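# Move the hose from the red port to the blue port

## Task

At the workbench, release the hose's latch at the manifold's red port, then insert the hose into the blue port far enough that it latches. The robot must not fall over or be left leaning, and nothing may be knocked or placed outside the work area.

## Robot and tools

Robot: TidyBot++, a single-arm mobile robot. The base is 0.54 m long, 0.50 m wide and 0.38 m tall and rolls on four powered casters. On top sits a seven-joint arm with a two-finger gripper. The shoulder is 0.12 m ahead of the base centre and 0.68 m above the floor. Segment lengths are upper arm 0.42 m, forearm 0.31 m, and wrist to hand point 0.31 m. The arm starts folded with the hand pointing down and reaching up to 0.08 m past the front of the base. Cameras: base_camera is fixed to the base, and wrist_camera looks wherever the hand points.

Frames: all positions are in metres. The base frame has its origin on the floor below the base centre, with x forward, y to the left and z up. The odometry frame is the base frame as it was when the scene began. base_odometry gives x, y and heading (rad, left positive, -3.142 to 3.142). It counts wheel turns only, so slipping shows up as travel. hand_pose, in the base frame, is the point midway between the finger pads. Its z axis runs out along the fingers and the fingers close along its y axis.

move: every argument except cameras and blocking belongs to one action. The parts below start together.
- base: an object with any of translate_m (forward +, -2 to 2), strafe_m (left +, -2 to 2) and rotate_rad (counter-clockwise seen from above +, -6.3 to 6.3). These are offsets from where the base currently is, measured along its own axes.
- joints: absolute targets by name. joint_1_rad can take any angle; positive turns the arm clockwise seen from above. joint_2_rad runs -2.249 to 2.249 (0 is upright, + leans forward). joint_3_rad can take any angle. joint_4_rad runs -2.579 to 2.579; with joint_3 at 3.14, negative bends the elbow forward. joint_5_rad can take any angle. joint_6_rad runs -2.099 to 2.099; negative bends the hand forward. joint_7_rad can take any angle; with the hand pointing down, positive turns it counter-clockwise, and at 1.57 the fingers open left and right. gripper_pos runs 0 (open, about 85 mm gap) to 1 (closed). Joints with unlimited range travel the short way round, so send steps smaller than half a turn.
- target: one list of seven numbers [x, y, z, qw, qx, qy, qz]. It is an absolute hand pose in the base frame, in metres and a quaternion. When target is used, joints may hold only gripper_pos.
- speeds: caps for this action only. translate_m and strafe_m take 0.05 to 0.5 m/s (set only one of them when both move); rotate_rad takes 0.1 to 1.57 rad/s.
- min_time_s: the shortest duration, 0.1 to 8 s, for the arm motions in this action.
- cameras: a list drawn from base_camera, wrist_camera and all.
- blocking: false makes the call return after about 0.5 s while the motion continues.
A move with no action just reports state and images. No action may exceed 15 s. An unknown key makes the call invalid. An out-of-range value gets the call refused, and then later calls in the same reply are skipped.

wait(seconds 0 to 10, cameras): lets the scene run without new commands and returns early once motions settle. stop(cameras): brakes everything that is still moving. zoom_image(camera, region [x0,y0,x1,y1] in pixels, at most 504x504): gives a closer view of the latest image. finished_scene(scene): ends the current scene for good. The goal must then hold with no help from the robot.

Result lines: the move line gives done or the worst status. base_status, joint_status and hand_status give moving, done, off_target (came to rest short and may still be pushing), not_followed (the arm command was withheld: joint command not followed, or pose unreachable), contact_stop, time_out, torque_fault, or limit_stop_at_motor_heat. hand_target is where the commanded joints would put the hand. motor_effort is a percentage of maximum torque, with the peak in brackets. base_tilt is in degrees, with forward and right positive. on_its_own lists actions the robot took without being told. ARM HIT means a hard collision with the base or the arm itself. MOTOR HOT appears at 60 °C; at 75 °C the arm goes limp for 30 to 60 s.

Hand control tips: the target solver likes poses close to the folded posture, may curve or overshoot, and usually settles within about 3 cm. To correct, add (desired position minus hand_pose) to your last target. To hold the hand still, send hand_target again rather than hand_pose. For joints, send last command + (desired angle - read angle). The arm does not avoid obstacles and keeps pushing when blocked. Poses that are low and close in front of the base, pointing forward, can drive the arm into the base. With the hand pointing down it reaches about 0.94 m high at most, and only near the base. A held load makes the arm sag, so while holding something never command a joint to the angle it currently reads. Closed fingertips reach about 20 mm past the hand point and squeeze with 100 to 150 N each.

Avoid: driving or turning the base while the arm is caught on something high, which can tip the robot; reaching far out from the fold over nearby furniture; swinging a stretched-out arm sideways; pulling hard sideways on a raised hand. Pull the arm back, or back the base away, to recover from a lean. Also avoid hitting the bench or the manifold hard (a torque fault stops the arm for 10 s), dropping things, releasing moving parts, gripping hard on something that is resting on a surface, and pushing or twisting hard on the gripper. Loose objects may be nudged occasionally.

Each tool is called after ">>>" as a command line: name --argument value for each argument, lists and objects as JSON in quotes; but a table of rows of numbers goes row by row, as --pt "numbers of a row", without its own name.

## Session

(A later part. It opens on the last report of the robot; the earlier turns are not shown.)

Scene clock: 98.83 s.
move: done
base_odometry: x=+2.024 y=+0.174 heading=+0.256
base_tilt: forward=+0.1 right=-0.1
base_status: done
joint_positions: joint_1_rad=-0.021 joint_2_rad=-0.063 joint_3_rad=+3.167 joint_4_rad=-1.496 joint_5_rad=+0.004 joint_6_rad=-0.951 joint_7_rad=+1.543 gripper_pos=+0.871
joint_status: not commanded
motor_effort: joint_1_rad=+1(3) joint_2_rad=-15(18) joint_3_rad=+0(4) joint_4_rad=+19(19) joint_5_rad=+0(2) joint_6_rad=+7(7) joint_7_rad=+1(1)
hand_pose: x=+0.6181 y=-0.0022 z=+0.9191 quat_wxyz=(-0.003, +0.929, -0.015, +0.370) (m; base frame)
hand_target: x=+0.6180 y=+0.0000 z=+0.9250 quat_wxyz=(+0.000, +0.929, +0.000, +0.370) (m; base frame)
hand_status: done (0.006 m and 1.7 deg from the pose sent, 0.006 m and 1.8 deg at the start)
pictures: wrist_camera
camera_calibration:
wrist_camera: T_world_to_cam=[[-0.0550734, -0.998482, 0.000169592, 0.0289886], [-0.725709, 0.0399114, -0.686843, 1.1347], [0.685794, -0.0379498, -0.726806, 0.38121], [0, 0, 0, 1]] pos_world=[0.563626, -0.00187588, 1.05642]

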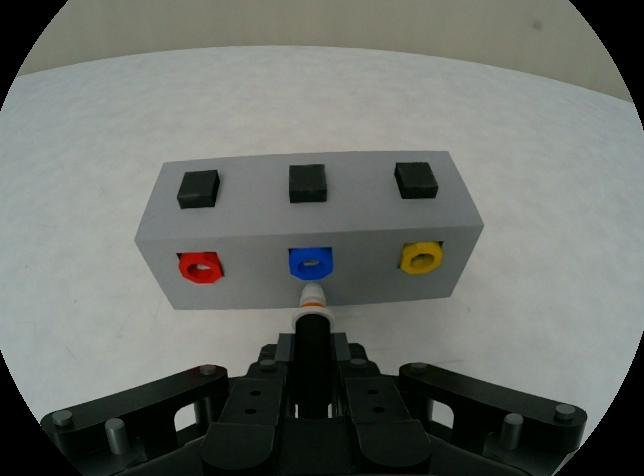

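>>> move --target '[0.616, 0.0, 0.929, 0, 0.929, 0, 0.370]'

>>> move --base '{"translate_m": 0.012}' --speeds '{"translate_m": 0.05}' --cameras '["wrist_camera"]'

>>> zoom_image --camera "wrist_camera" --region '[240, 220, 400, 340]'

Scene clock: 99.67 s.
move: done
base_odometry: x=+2.024 y=+0.174 heading=+0.256
base_tilt: forward=+0.1 right=-0.1
base_status: not commanded
joint_positions: joint_1_rad=-0.021 joint_2_rad=-0.063 joint_3_rad=+3.167 joint_4_rad=-1.496 joint_5_rad=+0.004 joint_6_rad=-0.951 joint_7_rad=+1.543 gripper_pos=+0.871
joint_status: not commanded
motor_effort: joint_1_rad=+0(1) joint_2_rad=-16(17) joint_3_rad=+0(1) joint_4_rad=+19(19) joint_5_rad=+0(1) joint_6_rad=+7(7) joint_7_rad=+0(1)
hand_pose: x=+0.6181 y=-0.0022 z=+0.9192 quat_wxyz=(-0.003, +0.929, -0.015, +0.370) (m; base frame)
hand_target: x=+0.6160 y=+0.0000 z=+0.9290 quat_wxyz=(+0.000, +0.929, +0.000, +0.370) (m; base frame)
hand_status: done (0.010 m and 1.7 deg from the pose sent, 0.010 m and 1.7 deg at the start)
pictures: none

Scene clock: 100.37 s.
move: done
base_odometry: x=+2.035 y=+0.176 heading=+0.256
base_tilt: forward=+0.1 right=-0.1
base_status: done
joint_positions: joint_1_rad=-0.021 joint_2_rad=-0.073 joint_3_rad=+3.167 joint_4_rad=-1.496 joint_5_rad=+0.004 joint_6_rad=-0.973 joint_7_rad=+1.543 gripper_pos=+0.871
joint_status: not commanded
motor_effort: joint_1_rad=+1(2) joint_2_rad=-13(17) joint_3_rad=+0(1) joint_4_rad=+20(24) joint_5_rad=-1(1) joint_6_rad=+10(19) joint_7_rad=+1(1)
hand_pose: x=+0.6106 y=-0.0021 z=+0.9193 quat_wxyz=(-0.003, +0.931, -0.015, +0.364) (m; base frame)
hand_target: x=+0.6160 y=+0.0000 z=+0.9290 quat_wxyz=(+0.000, +0.929, +0.000, +0.370) (m; base frame)
hand_status: not commanded
pictures: wrist_camera
camera_calibration:
wrist_camera: T_world_to_cam=[[-0.0549377, -0.99849, 0.000577485, 0.0282623], [-0.734312, 0.0400105, -0.677632, 1.12613], [0.676585, -0.0376516, -0.735401, 0.400005], [0, 0, 0, 1]] pos_world=[0.557847, -0.00177665, 1.05725]

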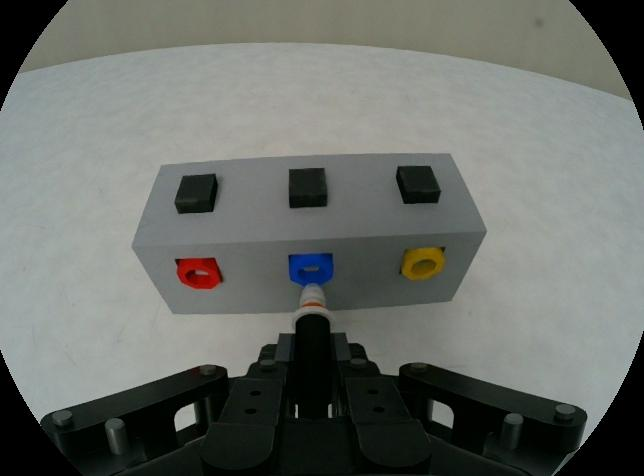

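Scaled by 3.150.

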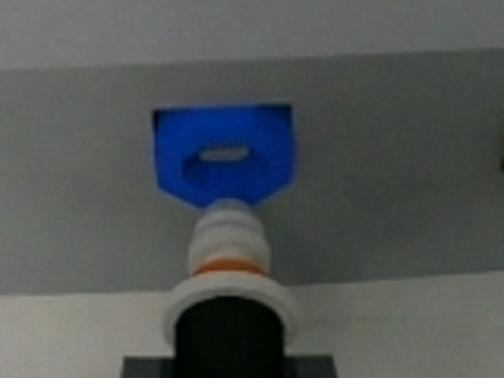

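>>> move --base '{"translate_m": -0.012}'

>>> move --target '[0.611, 0.0, 0.935, 0, 0.932, 0, 0.362]' --cameras '["wrist_camera"]'

>>> zoom_image --camera "wrist_camera" --region '[240, 220, 400, 340]'

Scene clock: 102.33 s.
move: done
base_odometry: x=+2.024 y=+0.174 heading=+0.256
base_tilt: forward=+0.1 right=-0.1
base_status: done
joint_positions: joint_1_rad=-0.021 joint_2_rad=-0.064 joint_3_rad=+3.167 joint_4_rad=-1.496 joint_5_rad=+0.004 joint_6_rad=-0.973 joint_7_rad=+1.543 gripper_pos=+0.871
joint_status: not commanded
motor_effort: joint_1_rad=+1(1) joint_2_rad=-16(18) joint_3_rad=+0(2) joint_4_rad=+18(20) joint_5_rad=+0(1) joint_6_rad=+6(10) joint_7_rad=+1(1)
hand_pose: x=+0.6128 y=-0.0020 z=+0.9147 quat_wxyz=(-0.003, +0.933, -0.015, +0.360) (m; base frame)
hand_target: x=+0.6160 y=+0.0000 z=+0.9290 quat_wxyz=(+0.000, +0.929, +0.000, +0.370) (m; base frame)
hand_status: not commanded
pictures: none

Scene clock: 103.00 s.
move: done
base_odometry: x=+2.024 y=+0.174 heading=+0.256
base_tilt: forward=+0.1 right=-0.1
base_status: not commanded
joint_positions: joint_1_rad=-0.021 joint_2_rad=-0.064 joint_3_rad=+3.167 joint_4_rad=-1.474 joint_5_rad=+0.004 joint_6_rad=-0.981 joint_7_rad=+1.543 gripper_pos=+0.871
joint_status: not commanded
motor_effort: joint_1_rad=+0(1) joint_2_rad=-15(18) joint_3_rad=+0(1) joint_4_rad=+18(19) joint_5_rad=+0(1) joint_6_rad=+6(7) joint_7_rad=+0(1)
hand_pose: x=+0.6149 y=-0.0021 z=+0.9243 quat_wxyz=(-0.003, +0.930, -0.015, +0.366) (m; base frame)
hand_target: x=+0.6110 y=+0.0000 z=+0.9350 quat_wxyz=(+0.000, +0.932, +0.000, +0.362) (m; base frame)
hand_status: done (0.012 m and 1.8 deg from the pose sent, 0.020 m and 1.7 deg at the start)
pictures: wrist_camera
camera_calibration:
wrist_camera: T_world_to_cam=[[-0.0550038, -0.998486, 0.000544322, 0.0285353], [-0.731281, 0.039913, -0.680908, 1.13386], [0.679855, -0.0378506, -0.732369, 0.395972], [0, 0, 0, 1]] pos_world=[0.561539, -0.00177616, 1.06204]

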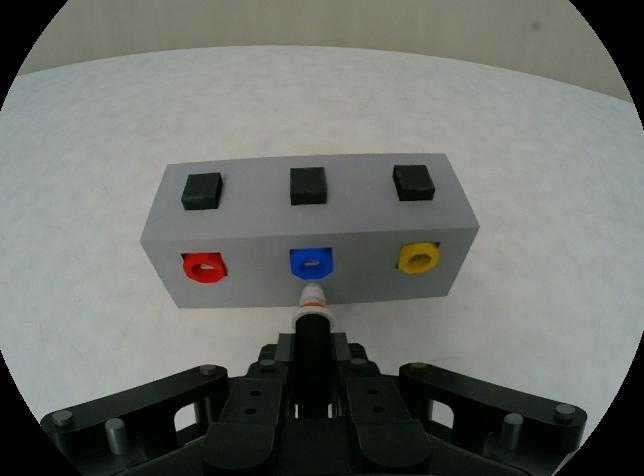

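Scaled by 3.150.

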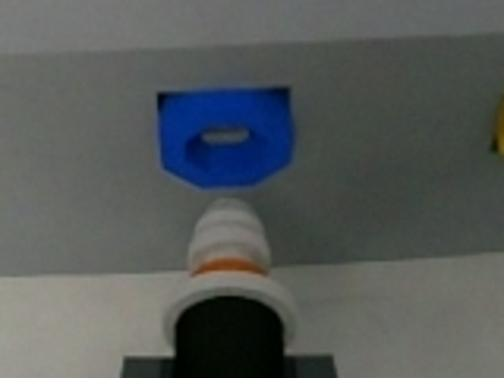

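>>> move --target '[0.610, 0.0, 0.941, 0, 0.932, 0, 0.362]'

>>> move --base '{"translate_m": 0.008}' --speeds '{"translate_m": 0.05}' --cameras '["wrist_camera"]'

>>> zoom_image --camera "wrist_camera" --region '[240, 220, 400, 340]'

Scene clock: 104.13 s.
move: done
base_odometry: x=+2.024 y=+0.174 heading=+0.256
base_tilt: forward=+0.1 right=-0.1
base_status: not commanded
joint_positions: joint_1_rad=-0.021 joint_2_rad=-0.064 joint_3_rad=+3.167 joint_4_rad=-1.457 joint_5_rad=+0.004 joint_6_rad=-0.984 joint_7_rad=+1.543 gripper_pos=+0.871
joint_status: not commanded
motor_effort: joint_1_rad=+0(1) joint_2_rad=-16(17) joint_3_rad=+0(1) joint_4_rad=+19(19) joint_5_rad=+0(1) joint_6_rad=+5(7) joint_7_rad=+1(1)
hand_pose: x=+0.6171 y=-0.0021 z=+0.9325 quat_wxyz=(-0.003, +0.928, -0.015, +0.373) (m; base frame)
hand_target: x=+0.6100 y=+0.0000 z=+0.9410 quat_wxyz=(+0.000, +0.932, +0.000, +0.362) (m; base frame)
hand_status: done (0.011 m and 2.2 deg from the pose sent, 0.018 m and 1.8 deg at the start)
pictures: none

Scene clock: 104.90 s.
move: done
base_odometry: x=+2.031 y=+0.175 heading=+0.255
base_tilt: forward=+0.1 right=-0.1
base_status: done
joint_positions: joint_1_rad=-0.021 joint_2_rad=-0.057 joint_3_rad=+3.167 joint_4_rad=-1.453 joint_5_rad=+0.004 joint_6_rad=-0.986 joint_7_rad=+1.543 gripper_pos=+0.871
joint_status: not commanded
motor_effort: joint_1_rad=+0(1) joint_2_rad=-16(19) joint_3_rad=+0(1) joint_4_rad=+19(21) joint_5_rad=-1(1) joint_6_rad=+6(10) joint_7_rad=+1(1)
hand_pose: x=+0.6193 y=-0.0021 z=+0.9309 quat_wxyz=(-0.003, +0.929, -0.015, +0.371) (m; base frame)
hand_target: x=+0.6100 y=+0.0000 z=+0.9410 quat_wxyz=(+0.000, +0.932, +0.000, +0.362) (m; base frame)
hand_status: not commanded
pictures: wrist_camera
camera_calibration:
wrist_camera: T_world_to_cam=[[-0.0550668, -0.998483, 0.000259265, 0.0290477], [-0.725032, 0.0398073, -0.687564, 1.14391], [0.686511, -0.03805, -0.726123, 0.387828], [0, 0, 0, 1]] pos_world=[0.564724, -0.00177566, 1.06812]

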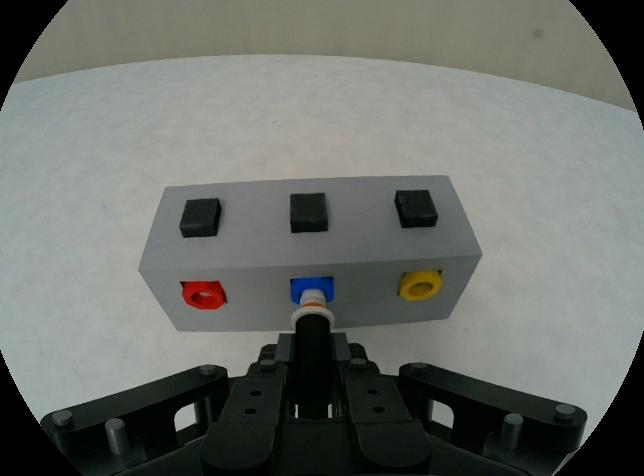

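Scaled by 3.150.

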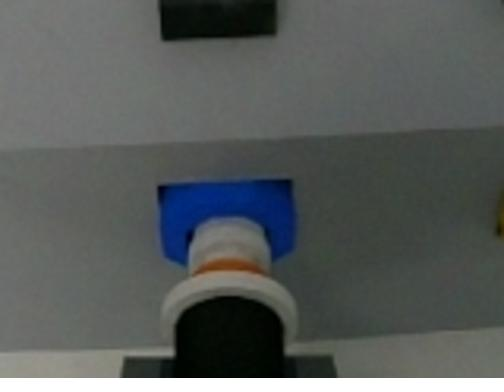

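>>> move --base '{"translate_m": 0.012}' --speeds '{"translate_m": 0.05}' --cameras '["wrist_camera"]'

>>> zoom_image --camera "wrist_camera" --region '[240, 220, 400, 340]'

Scene clock: 107.07 s.
move: done
base_odometry: x=+2.043 y=+0.178 heading=+0.255
base_tilt: forward=+0.1 right=-0.1
base_status: done
joint_positions: joint_1_rad=-0.021 joint_2_rad=-0.067 joint_3_rad=+3.166 joint_4_rad=-1.453 joint_5_rad=+0.004 joint_6_rad=-1.014 joint_7_rad=+1.543 gripper_pos=+0.871
joint_status: not commanded
motor_effort: joint_1_rad=+1(2) joint_2_rad=-14(17) joint_3_rad=+0(2) joint_4_rad=+20(22) joint_5_rad=+0(2) joint_6_rad=+9(14) joint_7_rad=+1(1)
hand_pose: x=+0.6104 y=-0.0019 z=+0.9303 quat_wxyz=(-0.003, +0.932, -0.015, +0.363) (m; base frame)
hand_target: x=+0.6100 y=+0.0000 z=+0.9410 quat_wxyz=(+0.000, +0.932, +0.000, +0.362) (m; base frame)
hand_status: not commanded
pictures: wrist_camera
camera_calibration:
wrist_camera: T_world_to_cam=[[-0.0546482, -0.998505, 0.000886844, 0.0279797], [-0.736583, 0.0397135, -0.675181, 1.13259], [0.674136, -0.0375507, -0.737652, 0.41182], [0, 0, 0, 1]] pos_world=[0.558152, -0.00157712, 1.06846]

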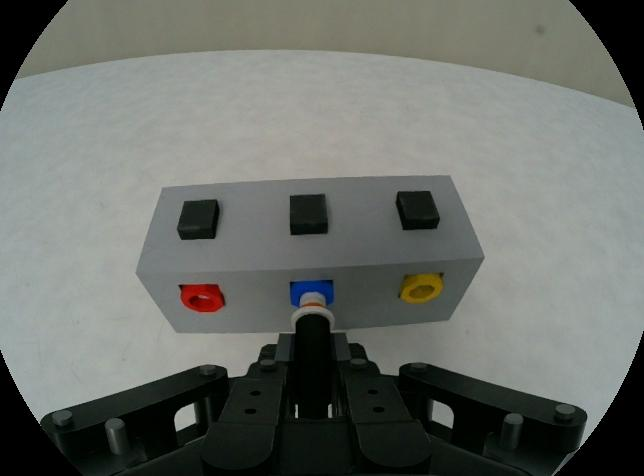

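Scaled by 3.150.

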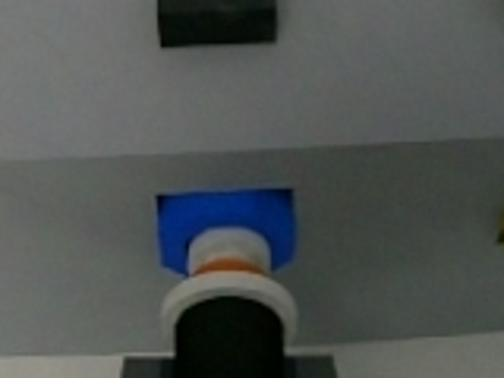

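>>> move --base '{"translate_m": -0.012}' --speeds '{"translate_m": 0.1}'

>>> move --target '[0.613, 0.0, 0.946, 0, 0.933, 0, 0.360]' --cameras '["wrist_camera"]'

>>> zoom_image --camera "wrist_camera" --region '[240, 220, 400, 340]'

Scene clock: 108.73 s.
move: done
base_odometry: x=+2.031 y=+0.175 heading=+0.255
base_tilt: forward=+0.1 right=-0.1
base_status: done
joint_positions: joint_1_rad=-0.021 joint_2_rad=-0.062 joint_3_rad=+3.166 joint_4_rad=-1.451 joint_5_rad=+0.004 joint_6_rad=-1.014 joint_7_rad=+1.543 gripper_pos=+0.871
joint_status: not commanded
motor_effort: joint_1_rad=+0(1) joint_2_rad=-15(18) joint_3_rad=+0(1) joint_4_rad=+19(20) joint_5_rad=-1(1) joint_6_rad=+7(10) joint_7_rad=+1(1)
hand_pose: x=+0.6122 y=-0.0019 z=+0.9286 quat_wxyz=(-0.003, +0.932, -0.015, +0.361) (m; base frame)
hand_target: x=+0.6100 y=+0.0000 z=+0.9410 quat_wxyz=(+0.000, +0.932, +0.000, +0.362) (m; base frame)
hand_status: not commanded
pictures: none

Scene clock: 109.37 s.
move: done
base_odometry: x=+2.031 y=+0.175 heading=+0.255
base_tilt: forward=+0.1 right=-0.1
base_status: not commanded
joint_positions: joint_1_rad=-0.021 joint_2_rad=-0.055 joint_3_rad=+3.166 joint_4_rad=-1.432 joint_5_rad=+0.004 joint_6_rad=-1.019 joint_7_rad=+1.543 gripper_pos=+0.871
joint_status: not commanded
motor_effort: joint_1_rad=+0(1) joint_2_rad=-17(17) joint_3_rad=+1(1) joint_4_rad=+20(21) joint_5_rad=-1(1) joint_6_rad=+8(11) joint_7_rad=+1(1)
hand_pose: x=+0.6159 y=-0.0019 z=+0.9335 quat_wxyz=(-0.003, +0.931, -0.015, +0.364) (m; base frame)
hand_target: x=+0.6130 y=+0.0000 z=+0.9460 quat_wxyz=(+0.000, +0.933, +0.000, +0.360) (m; base frame)
hand_status: done (0.013 m and 1.8 deg from the pose sent, 0.018 m and 1.7 deg at the start)
pictures: wrist_camera
camera_calibration:
wrist_camera: T_world_to_cam=[[-0.0547018, -0.998502, 0.00111916, 0.0280374], [-0.735051, 0.0395103, -0.676859, 1.13937], [0.675801, -0.0378481, -0.736111, 0.408078], [0, 0, 0, 1]] pos_world=[0.563248, -0.00157641, 1.07155]

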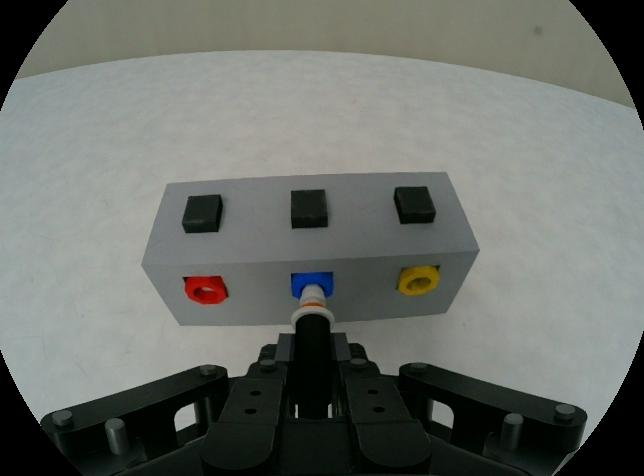

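Scaled by 3.150.

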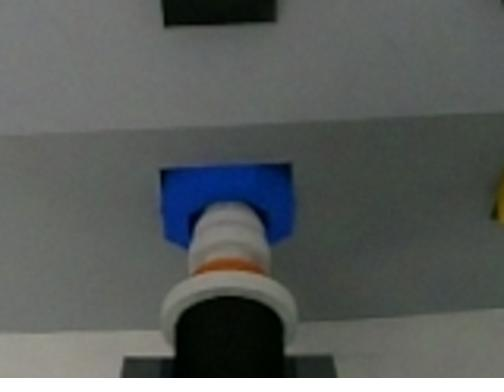

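>>> move --base '{"translate_m": 0.014}' --speeds '{"translate_m": 0.05}' --cameras '["wrist_camera"]'

>>> zoom_image --camera "wrist_camera" --region '[240, 220, 400, 340]'

Scene clock: 110.90 s.
move: done
base_odometry: x=+2.045 y=+0.179 heading=+0.255
base_tilt: forward=+0.1 right=-0.1
base_status: done
joint_positions: joint_1_rad=-0.021 joint_2_rad=-0.059 joint_3_rad=+3.166 joint_4_rad=-1.432 joint_5_rad=+0.004 joint_6_rad=-1.043 joint_7_rad=+1.543 gripper_pos=+0.871
joint_status: not commanded
motor_effort: joint_1_rad=+1(2) joint_2_rad=-12(18) joint_3_rad=+1(2) joint_4_rad=+21(24) joint_5_rad=+0(1) joint_6_rad=+13(15) joint_7_rad=+1(1)
hand_pose: x=+0.6093 y=-0.0018 z=+0.9310 quat_wxyz=(-0.003, +0.935, -0.015, +0.355) (m; base frame)
hand_target: x=+0.6130 y=+0.0000 z=+0.9460 quat_wxyz=(+0.000, +0.933, +0.000, +0.360) (m; base frame)
hand_status: not commanded
pictures: wrist_camera
camera_calibration:
wrist_camera: T_world_to_cam=[[-0.0546925, -0.998502, 0.00185305, 0.0270311], [-0.747531, 0.0397152, -0.663038, 1.12759], [0.661971, -0.0376484, -0.748583, 0.430695], [0, 0, 0, 1]] pos_world=[0.559279, -0.00157685, 1.07]

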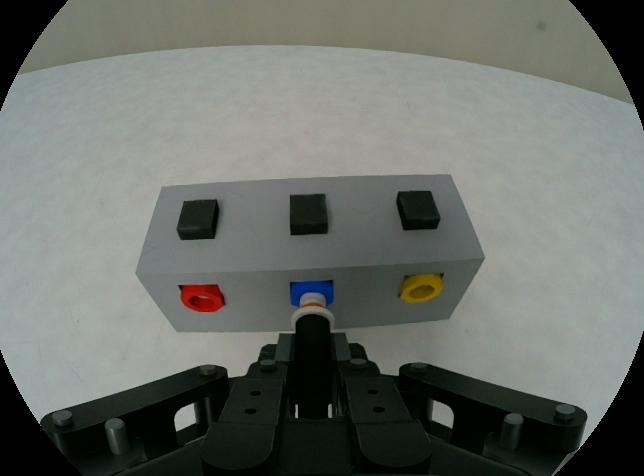

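Scaled by 3.150.

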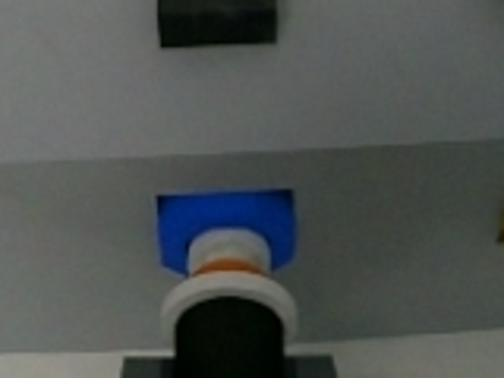

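>>> move --base '{"translate_m": 0.02}' --speeds '{"translate_m": 0.05}' --cameras '["wrist_camera"]'

>>> zoom_image --camera "wrist_camera" --region '[240, 220, 400, 340]'

Scene clock: 112.43 s.
move: done
base_odometry: x=+2.064 y=+0.184 heading=+0.255
base_tilt: forward=+0.1 right=-0.1
base_status: done
joint_positions: joint_1_rad=-0.021 joint_2_rad=-0.084 joint_3_rad=+3.165 joint_4_rad=-1.432 joint_5_rad=+0.004 joint_6_rad=-1.094 joint_7_rad=+1.543 gripper_pos=+0.871
joint_status: not commanded
motor_effort: joint_1_rad=+2(3) joint_2_rad=-9(14) joint_3_rad=+2(3) joint_4_rad=+24(27) joint_5_rad=+1(3) joint_6_rad=+20(26) joint_7_rad=+0(1)
hand_pose: x=+0.5911 y=-0.0016 z=+0.9327 quat_wxyz=(-0.003, +0.939, -0.015, +0.343) (m; base frame)
hand_target: x=+0.6130 y=+0.0000 z=+0.9460 quat_wxyz=(+0.000, +0.933, +0.000, +0.360) (m; base frame)
hand_status: not commanded
pictures: wrist_camera
camera_calibration:
wrist_camera: T_world_to_cam=[[-0.0541151, -0.998531, 0.00265222, 0.0251552], [-0.764431, 0.039719, -0.643481, 1.10689], [0.64243, -0.0368495, -0.765458, 0.471301], [0, 0, 0, 1]] pos_world=[0.544724, -0.00147909, 1.07296]

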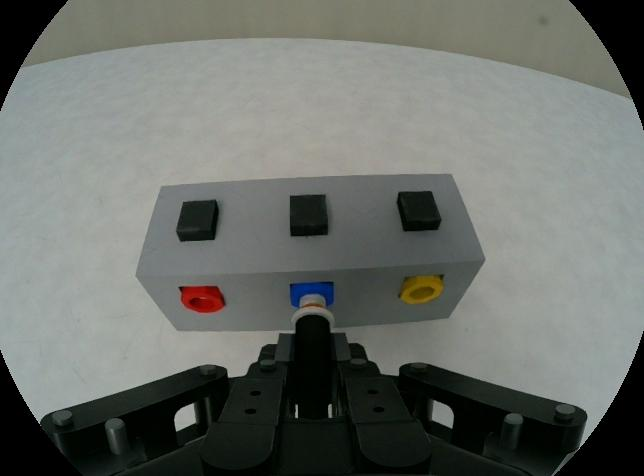

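Scaled by 3.150.

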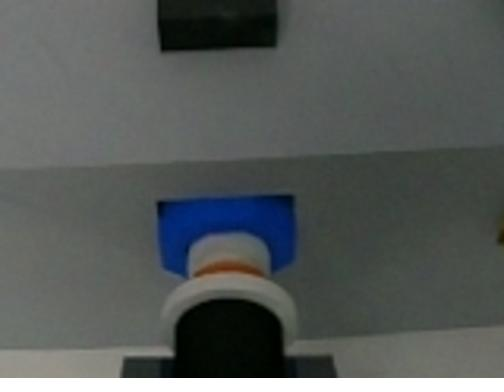

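>>> move --target '[0.645, 0.0, 0.946, 0, 0.915, 0, 0.403]' --cameras '["wrist_camera"]'

>>> zoom_image --camera "wrist_camera" --region '[240, 220, 400, 340]'

Scene clock: 115.07 s.
move: off_target
base_odometry: x=+2.064 y=+0.184 heading=+0.255
base_tilt: forward=+0.1 right=-0.1
base_status: not commanded
joint_positions: joint_1_rad=-0.021 joint_2_rad=-0.093 joint_3_rad=+3.165 joint_4_rad=-1.452 joint_5_rad=+0.004 joint_6_rad=-1.070 joint_7_rad=+1.543 gripper_pos=+0.871
joint_status: not commanded
motor_effort: joint_1_rad=+1(2) joint_2_rad=-3(9) joint_3_rad=+1(2) joint_4_rad=+22(25) joint_5_rad=+1(1) joint_6_rad=+22(25) joint_7_rad=+1(1)
hand_pose: x=+0.5911 y=-0.0017 z=+0.9314 quat_wxyz=(-0.003, +0.937, -0.015, +0.349) (m; base frame)
hand_target: x=+0.6450 y=+0.0000 z=+0.9460 quat_wxyz=(+0.000, +0.915, +0.000, +0.403) (m; base frame)
hand_status: off_target (0.056 m and 6.9 deg from the pose sent, 0.056 m and 7.6 deg at the start)
pictures: wrist_camera
camera_calibration:
wrist_camera: T_world_to_cam=[[-0.0540939, -0.998534, 0.00174833, 0.0260177], [-0.756235, 0.0398242, -0.653086, 1.11009], [0.65206, -0.0366501, -0.757281, 0.45701], [0, 0, 0, 1]] pos_world=[0.542902, -0.00147958, 1.07103]

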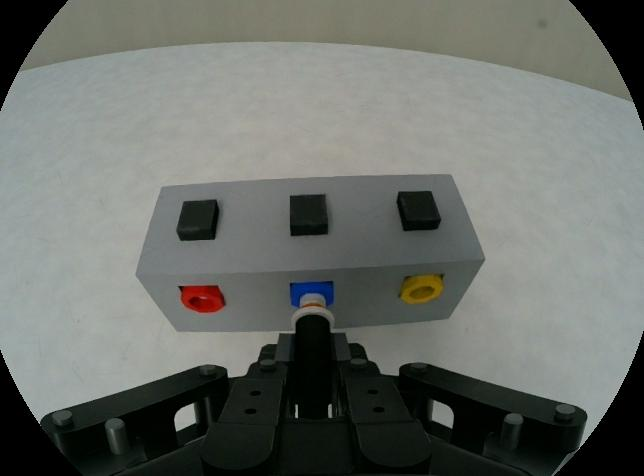

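Scaled by 3.150.

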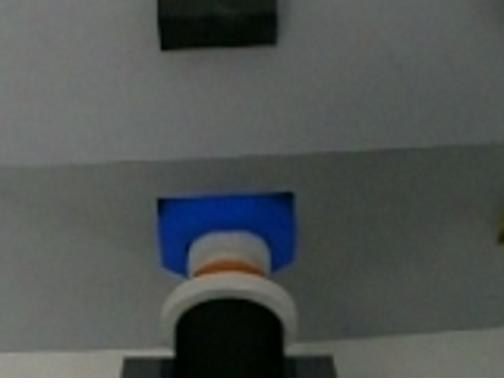

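>>> move --base '{"translate_m": 0.03}' --speeds '{"translate_m": 0.05}' --cameras '["wrist_camera"]'

>>> zoom_image --camera "wrist_camera" --region '[240, 220, 400, 340]'

Scene clock: 117.90 s.
move: time_out
base_odometry: x=+2.091 y=+0.191 heading=+0.256
base_tilt: forward=+0.1 right=-0.1
base_status: translate_m time_out (by the wheels' count: +0.028 of +0.030)
joint_positions: joint_1_rad=-0.021 joint_2_rad=-0.156 joint_3_rad=+3.165 joint_4_rad=-1.501 joint_5_rad=+0.004 joint_6_rad=-1.069 joint_7_rad=+1.543 gripper_pos=+0.871
joint_status: not commanded
motor_effort: joint_1_rad=+0(2) joint_2_rad=+7(10) joint_3_rad=+0(2) joint_4_rad=+28(34) joint_5_rad=+0(2) joint_6_rad=+36(47) joint_7_rad=+1(1)
hand_pose: x=+0.5674 y=-0.0019 z=+0.9355 quat_wxyz=(-0.004, +0.934, -0.015, +0.356) (m; base frame)
hand_target: x=+0.6450 y=+0.0000 z=+0.9460 quat_wxyz=(+0.000, +0.915, +0.000, +0.403) (m; base frame)
hand_status: not commanded
pictures: wrist_camera
camera_calibration:
wrist_camera: T_world_to_cam=[[-0.0539903, -0.998541, -0.000394917, 0.0263675], [-0.7466, 0.0406307, -0.664031, 1.09964], [0.663078, -0.0355564, -0.747705, 0.460331], [0, 0, 0, 1]] pos_world=[0.517177, -0.00198216, 1.07439]

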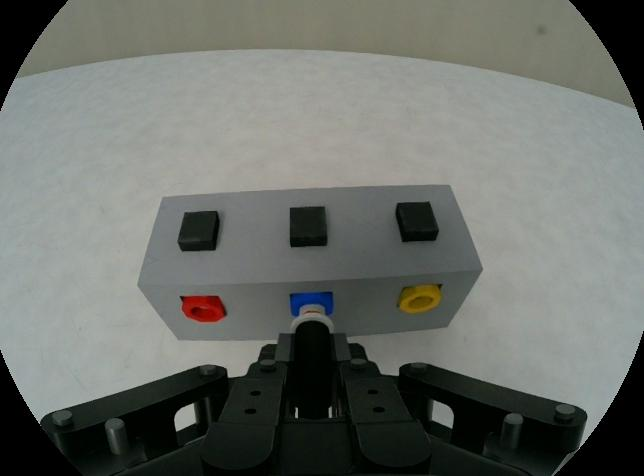

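Scaled by 3.150.

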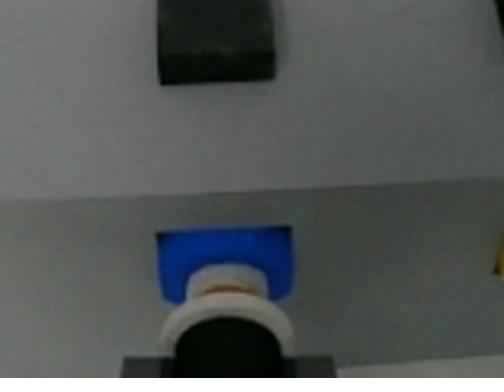

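>>> move --base '{"translate_m": -0.067}' --target '[0.613, 0.0, 0.944, 0, 0.930, 0, 0.367]' --cameras '["wrist_camera"]'

>>> zoom_image --camera "wrist_camera" --region '[270, 220, 360, 350]'

Scene clock: 120.40 s.
move: done
base_odometry: x=+2.026 y=+0.174 heading=+0.256
base_tilt: forward=+0.1 right=-0.1
base_status: done
joint_positions: joint_1_rad=-0.021 joint_2_rad=-0.061 joint_3_rad=+3.165 joint_4_rad=-1.440 joint_5_rad=+0.004 joint_6_rad=-1.016 joint_7_rad=+1.543 gripper_pos=+0.871
joint_status: not commanded
motor_effort: joint_1_rad=+0(1) joint_2_rad=-16(18) joint_3_rad=+0(2) joint_4_rad=+18(26) joint_5_rad=+0(2) joint_6_rad=+6(36) joint_7_rad=+1(1)
hand_pose: x=+0.6137 y=-0.0015 z=+0.9332 quat_wxyz=(-0.003, +0.931, -0.014, +0.365) (m; base frame)
hand_target: x=+0.6130 y=+0.0000 z=+0.9440 quat_wxyz=(+0.000, +0.930, +0.000, +0.367) (m; base frame)
hand_status: done (0.011 m and 1.7 deg from the pose sent, 0.046 m and 2.2 deg at the start)
pictures: wrist_camera
camera_calibration:
wrist_camera: T_world_to_cam=[[-0.054003, -0.99854, 0.000858688, 0.028091], [-0.734029, 0.0391147, -0.677991, 1.13796], [0.676968, -0.0372438, -0.73507, 0.407647], [0, 0, 0, 1]] pos_world=[0.560845, -0.00127835, 1.07115]

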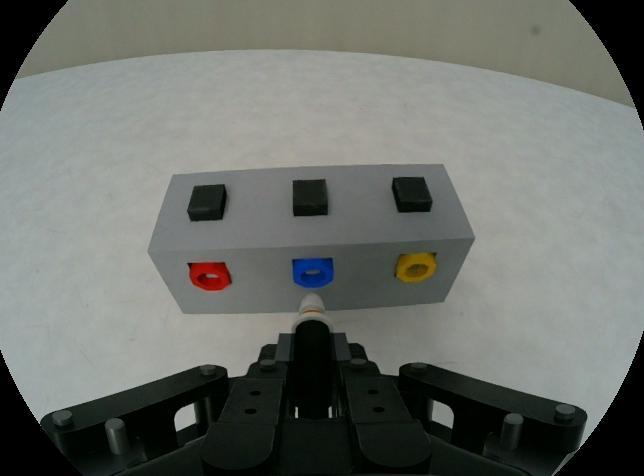

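Scaled by 3.877.

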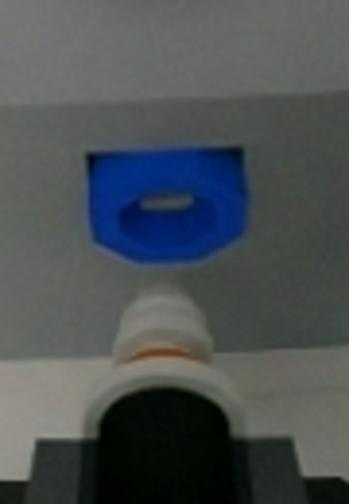

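>>> move --base '{"translate_m": 0.02}' --speeds '{"translate_m": 0.05}' --cameras '["wrist_camera"]'

>>> zoom_image --camera "wrist_camera" --region '[270, 220, 360, 350]'

Scene clock: 124.60 s.
move: done
base_odometry: x=+2.046 y=+0.179 heading=+0.255
base_tilt: forward=+0.1 right=-0.1
base_status: done
joint_positions: joint_1_rad=-0.021 joint_2_rad=-0.064 joint_3_rad=+3.165 joint_4_rad=-1.437 joint_5_rad=+0.004 joint_6_rad=-1.020 joint_7_rad=+1.543 gripper_pos=+0.871
joint_status: not commanded
motor_effort: joint_1_rad=+0(1) joint_2_rad=-15(19) joint_3_rad=-1(2) joint_4_rad=+21(24) joint_5_rad=-1(2) joint_6_rad=+10(15) joint_7_rad=+0(1)
hand_pose: x=+0.6126 y=-0.0015 z=+0.9354 quat_wxyz=(-0.003, +0.931, -0.014, +0.366) (m; base frame)
hand_target: x=+0.6130 y=+0.0000 z=+0.9440 quat_wxyz=(+0.000, +0.930, +0.000, +0.367) (m; base frame)
hand_status: not commanded
pictures: wrist_camera
camera_calibration:
wrist_camera: T_world_to_cam=[[-0.0540062, -0.99854, 0.000740172, 0.0281479], [-0.73254, 0.0391158, -0.6796, 1.13931], [0.678579, -0.0372448, -0.733583, 0.407572], [0, 0, 0, 1]] pos_world=[0.559542, -0.00127835, 1.07324]

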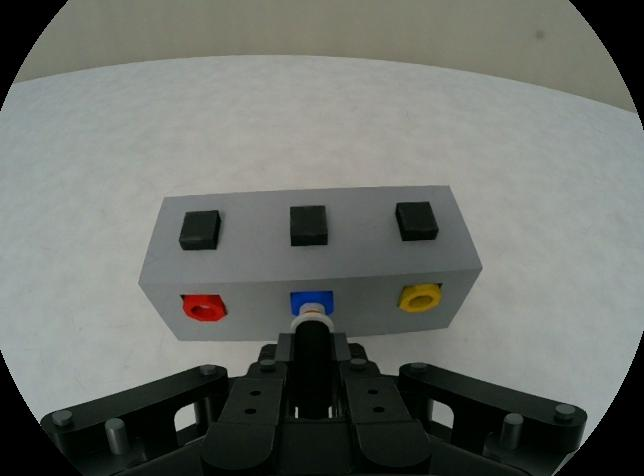

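Scaled by 3.877.

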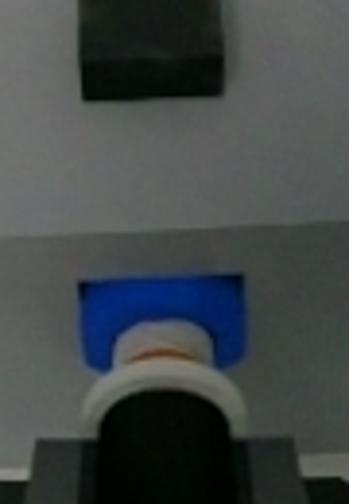

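>>> move --base '{"translate_m": -0.006}' --target '[0.614, 0.0, 0.954, 0, 0.931, 0, 0.365]'

>>> move --base '{"translate_m": 0.01}' --speeds '{"translate_m": 0.05}' --cameras '["wrist_camera"]'

>>> zoom_image --camera "wrist_camera" --region '[270, 220, 360, 350]'

Scene clock: 126.17 s.
move: done
base_odometry: x=+2.040 y=+0.177 heading=+0.256
base_tilt: forward=+0.1 right=-0.1
base_status: done
joint_positions: joint_1_rad=-0.021 joint_2_rad=-0.052 joint_3_rad=+3.165 joint_4_rad=-1.419 joint_5_rad=+0.004 joint_6_rad=-1.030 joint_7_rad=+1.543 gripper_pos=+0.871
joint_status: not commanded
motor_effort: joint_1_rad=+0(1) joint_2_rad=-18(18) joint_3_rad=+0(1) joint_4_rad=+20(23) joint_5_rad=+0(1) joint_6_rad=+9(13) joint_7_rad=+1(1)
hand_pose: x=+0.6162 y=-0.0015 z=+0.9369 quat_wxyz=(-0.003, +0.931, -0.014, +0.364) (m; base frame)
hand_target: x=+0.6140 y=+0.0000 z=+0.9540 quat_wxyz=(+0.000, +0.931, +0.000, +0.365) (m; base frame)
hand_status: done (0.017 m and 1.7 deg from the pose sent, 0.019 m and 1.7 deg at the start)
pictures: none

Scene clock: 126.90 s.
move: done
base_odometry: x=+2.049 y=+0.180 heading=+0.255
base_tilt: forward=+0.1 right=-0.1
base_status: done
joint_positions: joint_1_rad=-0.021 joint_2_rad=-0.059 joint_3_rad=+3.165 joint_4_rad=-1.418 joint_5_rad=+0.004 joint_6_rad=-1.052 joint_7_rad=+1.543 gripper_pos=+0.871
joint_status: not commanded
motor_effort: joint_1_rad=+1(1) joint_2_rad=-13(16) joint_3_rad=+0(1) joint_4_rad=+21(23) joint_5_rad=+0(2) joint_6_rad=+11(16) joint_7_rad=+1(1)
hand_pose: x=+0.6095 y=-0.0015 z=+0.9360 quat_wxyz=(-0.003, +0.934, -0.014, +0.357) (m; base frame)
hand_target: x=+0.6140 y=+0.0000 z=+0.9540 quat_wxyz=(+0.000, +0.931, +0.000, +0.365) (m; base frame)
hand_status: not commanded
pictures: wrist_camera
camera_calibration:
wrist_camera: T_world_to_cam=[[-0.0541236, -0.998533, 0.00173587, 0.0271063], [-0.744831, 0.0392142, -0.6661, 1.13223], [0.665055, -0.0373446, -0.74586, 0.429912], [0, 0, 0, 1]] pos_world=[0.558872, -0.00127801, 1.07479]

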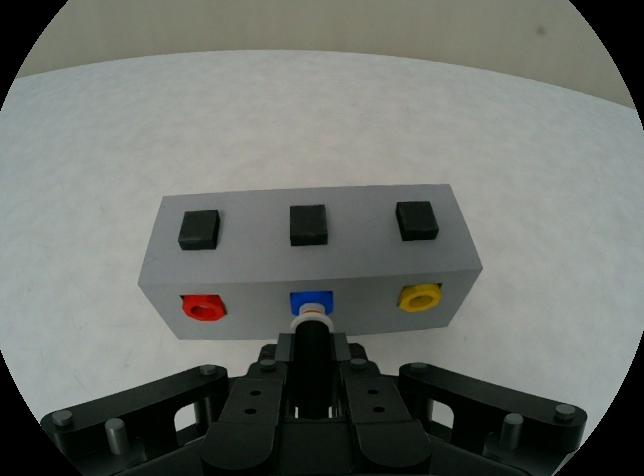

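Scaled by 3.877.

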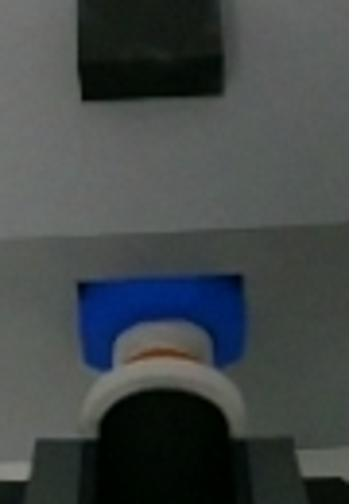

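>>> move --base '{"translate_m": 0.02}' --speeds '{"translate_m": 0.05}' --target '[0.65, 0.0, 0.952, 0, 0.936, 0, 0.352]' --cameras '["wrist_camera"]'

>>> zoom_image --camera "wrist_camera" --region '[270, 220, 360, 350]'

Scene clock: 129.57 s.
move: off_target
base_odometry: x=+2.068 y=+0.185 heading=+0.255
base_tilt: forward=+0.1 right=-0.1
base_status: done
joint_positions: joint_1_rad=-0.021 joint_2_rad=-0.049 joint_3_rad=+3.165 joint_4_rad=-1.360 joint_5_rad=+0.004 joint_6_rad=-1.169 joint_7_rad=+1.543 gripper_pos=+0.871
joint_status: not commanded
motor_effort: joint_1_rad=+2(2) joint_2_rad=-1(14) joint_3_rad=+2(3) joint_4_rad=+27(27) joint_5_rad=+1(2) joint_6_rad=+32(33) joint_7_rad=+1(1)
hand_pose: x=+0.5936 y=-0.0015 z=+0.9373 quat_wxyz=(-0.003, +0.946, -0.015, +0.325) (m; base frame)
hand_target: x=+0.6500 y=+0.0000 z=+0.9520 quat_wxyz=(+0.000, +0.936, +0.000, +0.352) (m; base frame)
hand_status: off_target (0.058 m and 3.7 deg from the pose sent, 0.044 m and 1.8 deg at the start)
pictures: wrist_camera
camera_calibration:
wrist_camera: T_world_to_cam=[[-0.0543167, -0.998509, 0.00537306, 0.0230463], [-0.788898, 0.0396144, -0.613246, 1.09791], [0.612119, -0.0375483, -0.789874, 0.514107], [0, 0, 0, 1]] pos_world=[0.552694, -0.00117719, 1.07924]

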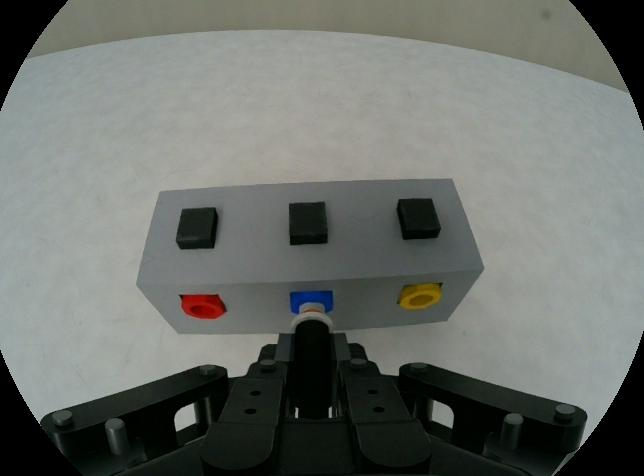

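Scaled by 3.877.

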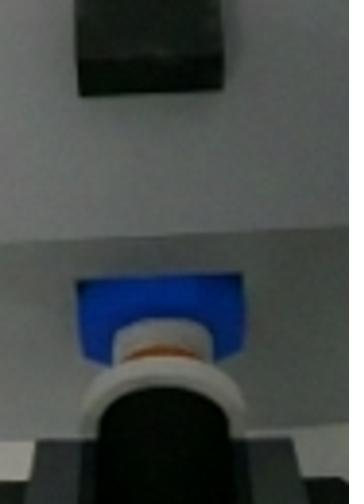

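>>> move --base '{"translate_m": 0.02}' --speeds '{"translate_m": 0.05}' --target '[0.66, 0.0, 0.935, 0, 0.918, 0, 0.396]' --cameras '["wrist_camera"]'

>>> zoom_image --camera "wrist_camera" --region '[270, 220, 360, 350]'

Scene clock: 133.10 s.
move: off_target
base_odometry: x=+2.087 y=+0.189 heading=+0.255
base_tilt: forward=+0.0 right=-0.1
base_status: done
joint_positions: joint_1_rad=-0.021 joint_2_rad=-0.108 joint_3_rad=+3.165 joint_4_rad=-1.426 joint_5_rad=+0.004 joint_6_rad=-1.143 joint_7_rad=+1.543 gripper_pos=+0.871
joint_status: not commanded
motor_effort: joint_1_rad=+2(3) joint_2_rad=+7(8) joint_3_rad=+3(4) joint_4_rad=+23(32) joint_5_rad=+2(3) joint_6_rad=+31(44) joint_7_rad=+1(1)
hand_pose: x=+0.5743 y=-0.0016 z=+0.9368 quat_wxyz=(-0.003, +0.943, -0.015, +0.334) (m; base frame)
hand_target: x=+0.6600 y=+0.0000 z=+0.9350 quat_wxyz=(+0.000, +0.918, +0.000, +0.396) (m; base frame)
hand_status: off_target (0.086 m and 7.9 deg from the pose sent, 0.066 m and 8.9 deg at the start)
pictures: wrist_camera
camera_calibration:
wrist_camera: T_world_to_cam=[[-0.0539122, -0.998541, 0.00307712, 0.0237193], [-0.777137, 0.040023, -0.628058, 1.08952], [0.627018, -0.0362513, -0.778161, 0.505927], [0, 0, 0, 1]] pos_world=[0.530759, -0.00158058, 1.0779]

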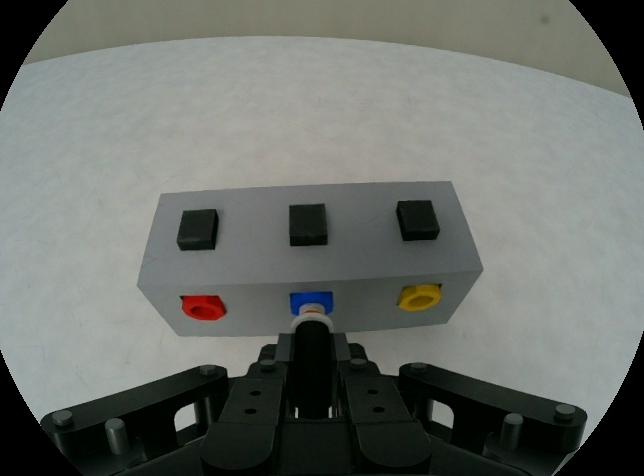

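Scaled by 3.877.

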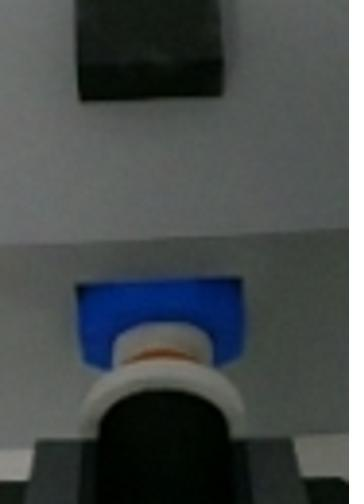

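>>> move --base '{"translate_m": -0.052}' --target '[0.615, 0.0, 0.956, 0, 0.930, 0, 0.367]'

>>> move --base '{"translate_m": 0.005}' --speeds '{"translate_m": 0.05}' --cameras '["wrist_camera"]'

>>> zoom_image --camera "wrist_camera" --region '[270, 220, 360, 350]'

Scene clock: 137.23 s.
move: done
base_odometry: x=+2.036 y=+0.176 heading=+0.255
base_tilt: forward=+0.1 right=-0.1
base_status: done
joint_positions: joint_1_rad=-0.021 joint_2_rad=-0.045 joint_3_rad=+3.165 joint_4_rad=-1.380 joint_5_rad=+0.004 joint_6_rad=-1.114 joint_7_rad=+1.543 gripper_pos=+0.871
joint_status: not commanded
motor_effort: joint_1_rad=+0(3) joint_2_rad=-16(18) joint_3_rad=+0(3) joint_4_rad=+18(23) joint_5_rad=-1(2) joint_6_rad=+6(30) joint_7_rad=+1(1)
hand_pose: x=+0.6047 y=-0.0014 z=+0.9360 quat_wxyz=(-0.003, +0.941, -0.014, +0.339) (m; base frame)
hand_target: x=+0.6150 y=+0.0000 z=+0.9560 quat_wxyz=(+0.000, +0.930, +0.000, +0.367) (m; base frame)
hand_status: done (0.023 m and 3.8 deg from the pose sent, 0.045 m and 4.4 deg at the start)
pictures: none

Scene clock: 137.83 s.
move: done
base_odometry: x=+2.041 y=+0.178 heading=+0.255
base_tilt: forward=+0.1 right=-0.1
base_status: done
joint_positions: joint_1_rad=-0.021 joint_2_rad=-0.044 joint_3_rad=+3.165 joint_4_rad=-1.380 joint_5_rad=+0.004 joint_6_rad=-1.114 joint_7_rad=+1.543 gripper_pos=+0.871
joint_status: not commanded
motor_effort: joint_1_rad=+0(1) joint_2_rad=-16(20) joint_3_rad=+0(1) joint_4_rad=+18(19) joint_5_rad=+0(1) joint_6_rad=+7(7) joint_7_rad=+1(1)
hand_pose: x=+0.6051 y=-0.0014 z=+0.9352 quat_wxyz=(-0.003, +0.941, -0.014, +0.339) (m; base frame)
hand_target: x=+0.6150 y=+0.0000 z=+0.9560 quat_wxyz=(+0.000, +0.930, +0.000, +0.367) (m; base frame)
hand_status: not commanded
pictures: wrist_camera
camera_calibration:
wrist_camera: T_world_to_cam=[[-0.0540632, -0.998529, 0.0040763, 0.0248161], [-0.770402, 0.039114, -0.636357, 1.11614], [0.635262, -0.0375439, -0.771384, 0.4741], [0, 0, 0, 1]] pos_world=[0.56004, -0.00107751, 1.07588]

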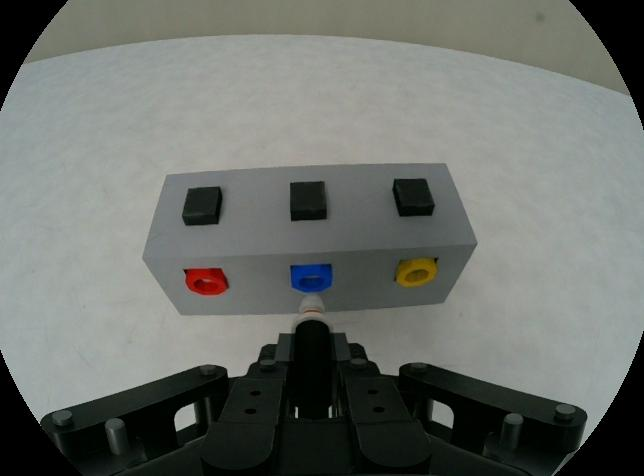

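Scaled by 3.877.

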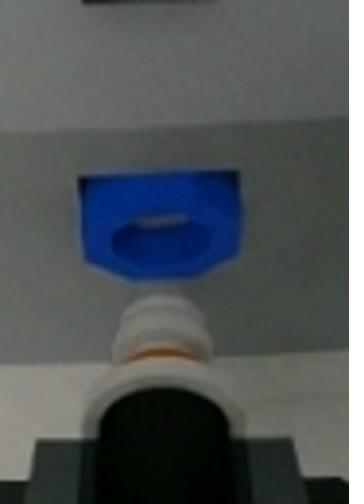

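>>> move --target '[0.612, 0.0, 0.932, 0, 0.938, 0, 0.346]' --cameras '["wrist_camera"]'

>>> zoom_image --camera "wrist_camera" --region '[270, 220, 360, 350]'

Scene clock: 143.60 s.
move: done
base_odometry: x=+2.041 y=+0.178 heading=+0.255
base_tilt: forward=+0.1 right=-0.1
base_status: not commanded
joint_positions: joint_1_rad=-0.021 joint_2_rad=-0.044 joint_3_rad=+3.165 joint_4_rad=-1.390 joint_5_rad=+0.004 joint_6_rad=-1.114 joint_7_rad=+1.543 gripper_pos=+0.871
joint_status: not commanded
motor_effort: joint_1_rad=+1(1) joint_2_rad=-16(17) joint_3_rad=+0(1) joint_4_rad=+18(19) joint_5_rad=+0(1) joint_6_rad=+6(7) joint_7_rad=+0(1)
hand_pose: x=+0.6034 y=-0.0013 z=+0.9301 quat_wxyz=(-0.003, +0.943, -0.014, +0.334) (m; base frame)
hand_target: x=+0.6120 y=+0.0000 z=+0.9320 quat_wxyz=(+0.000, +0.938, +0.000, +0.346) (m; base frame)
hand_status: done (0.009 m and 2.2 deg from the pose sent, 0.008 m and 1.9 deg at the start)
pictures: wrist_camera
camera_calibration:
wrist_camera: T_world_to_cam=[[-0.0539574, -0.998533, 0.0045518, 0.024251], [-0.776886, 0.0391157, -0.628425, 1.10808], [0.627325, -0.0374444, -0.777857, 0.482049], [0, 0, 0, 1]] pos_world=[0.559758, -0.00107779, 1.0712]

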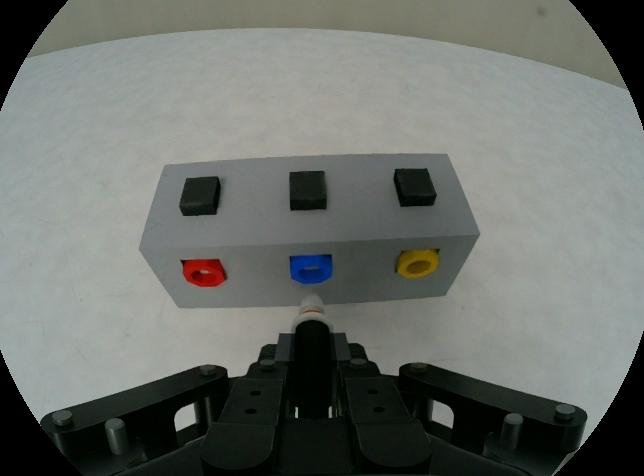

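Scaled by 3.877.

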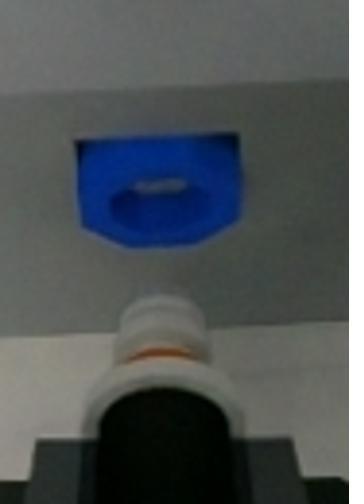

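>>> move --target '[0.611, 0.0, 0.927, 0, 0.938, 0, 0.346]'

>>> move --base '{"translate_m": 0.012}' --speeds '{"translate_m": 0.05}' --cameras '["wrist_camera"]'

>>> zoom_image --camera "wrist_camera" --region '[270, 220, 360, 350]'

Scene clock: 144.60 s.
move: done
base_odometry: x=+2.041 y=+0.178 heading=+0.255
base_tilt: forward=+0.1 right=-0.1
base_status: not commanded
joint_positions: joint_1_rad=-0.021 joint_2_rad=-0.044 joint_3_rad=+3.165 joint_4_rad=-1.403 joint_5_rad=+0.004 joint_6_rad=-1.114 joint_7_rad=+1.543 gripper_pos=+0.871
joint_status: not commanded
motor_effort: joint_1_rad=+0(1) joint_2_rad=-17(17) joint_3_rad=-1(1) joint_4_rad=+18(19) joint_5_rad=-1(1) joint_6_rad=+6(6) joint_7_rad=+1(1)
hand_pose: x=+0.6012 y=-0.0013 z=+0.9238 quat_wxyz=(-0.003, +0.945, -0.014, +0.328) (m; base frame)
hand_target: x=+0.6110 y=+0.0000 z=+0.9270 quat_wxyz=(+0.000, +0.938, +0.000, +0.346) (m; base frame)
hand_status: done (0.010 m and 2.8 deg from the pose sent, 0.008 m and 2.2 deg at the start)
pictures: none

Scene clock: 145.33 s.
move: done
base_odometry: x=+2.053 y=+0.180 heading=+0.255
base_tilt: forward=+0.1 right=-0.1
base_status: done
joint_positions: joint_1_rad=-0.021 joint_2_rad=-0.040 joint_3_rad=+3.165 joint_4_rad=-1.403 joint_5_rad=+0.004 joint_6_rad=-1.114 joint_7_rad=+1.543 gripper_pos=+0.871
joint_status: not commanded
motor_effort: joint_1_rad=+1(1) joint_2_rad=-17(19) joint_3_rad=+0(1) joint_4_rad=+18(19) joint_5_rad=+0(1) joint_6_rad=+6(7) joint_7_rad=+0(1)
hand_pose: x=+0.6021 y=-0.0013 z=+0.9221 quat_wxyz=(-0.002, +0.945, -0.014, +0.326) (m; base frame)
hand_target: x=+0.6110 y=+0.0000 z=+0.9270 quat_wxyz=(+0.000, +0.938, +0.000, +0.346) (m; base frame)
hand_status: not commanded
pictures: wrist_camera
camera_calibration:
wrist_camera: T_world_to_cam=[[-0.0538598, -0.998533, 0.00556016, 0.0233073], [-0.786911, 0.0390159, -0.615832, 1.09639], [0.614712, -0.0375439, -0.787858, 0.493453], [0, 0, 0, 1]] pos_world=[0.560688, -0.000977569, 1.06384]

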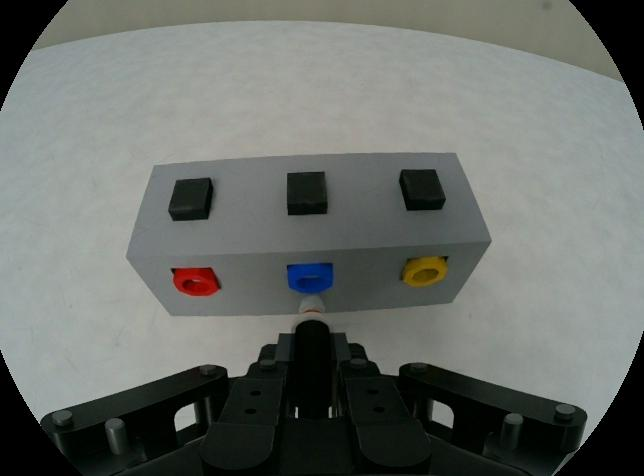

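Scaled by 3.877.

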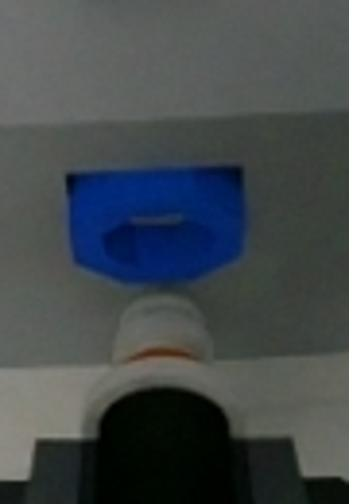

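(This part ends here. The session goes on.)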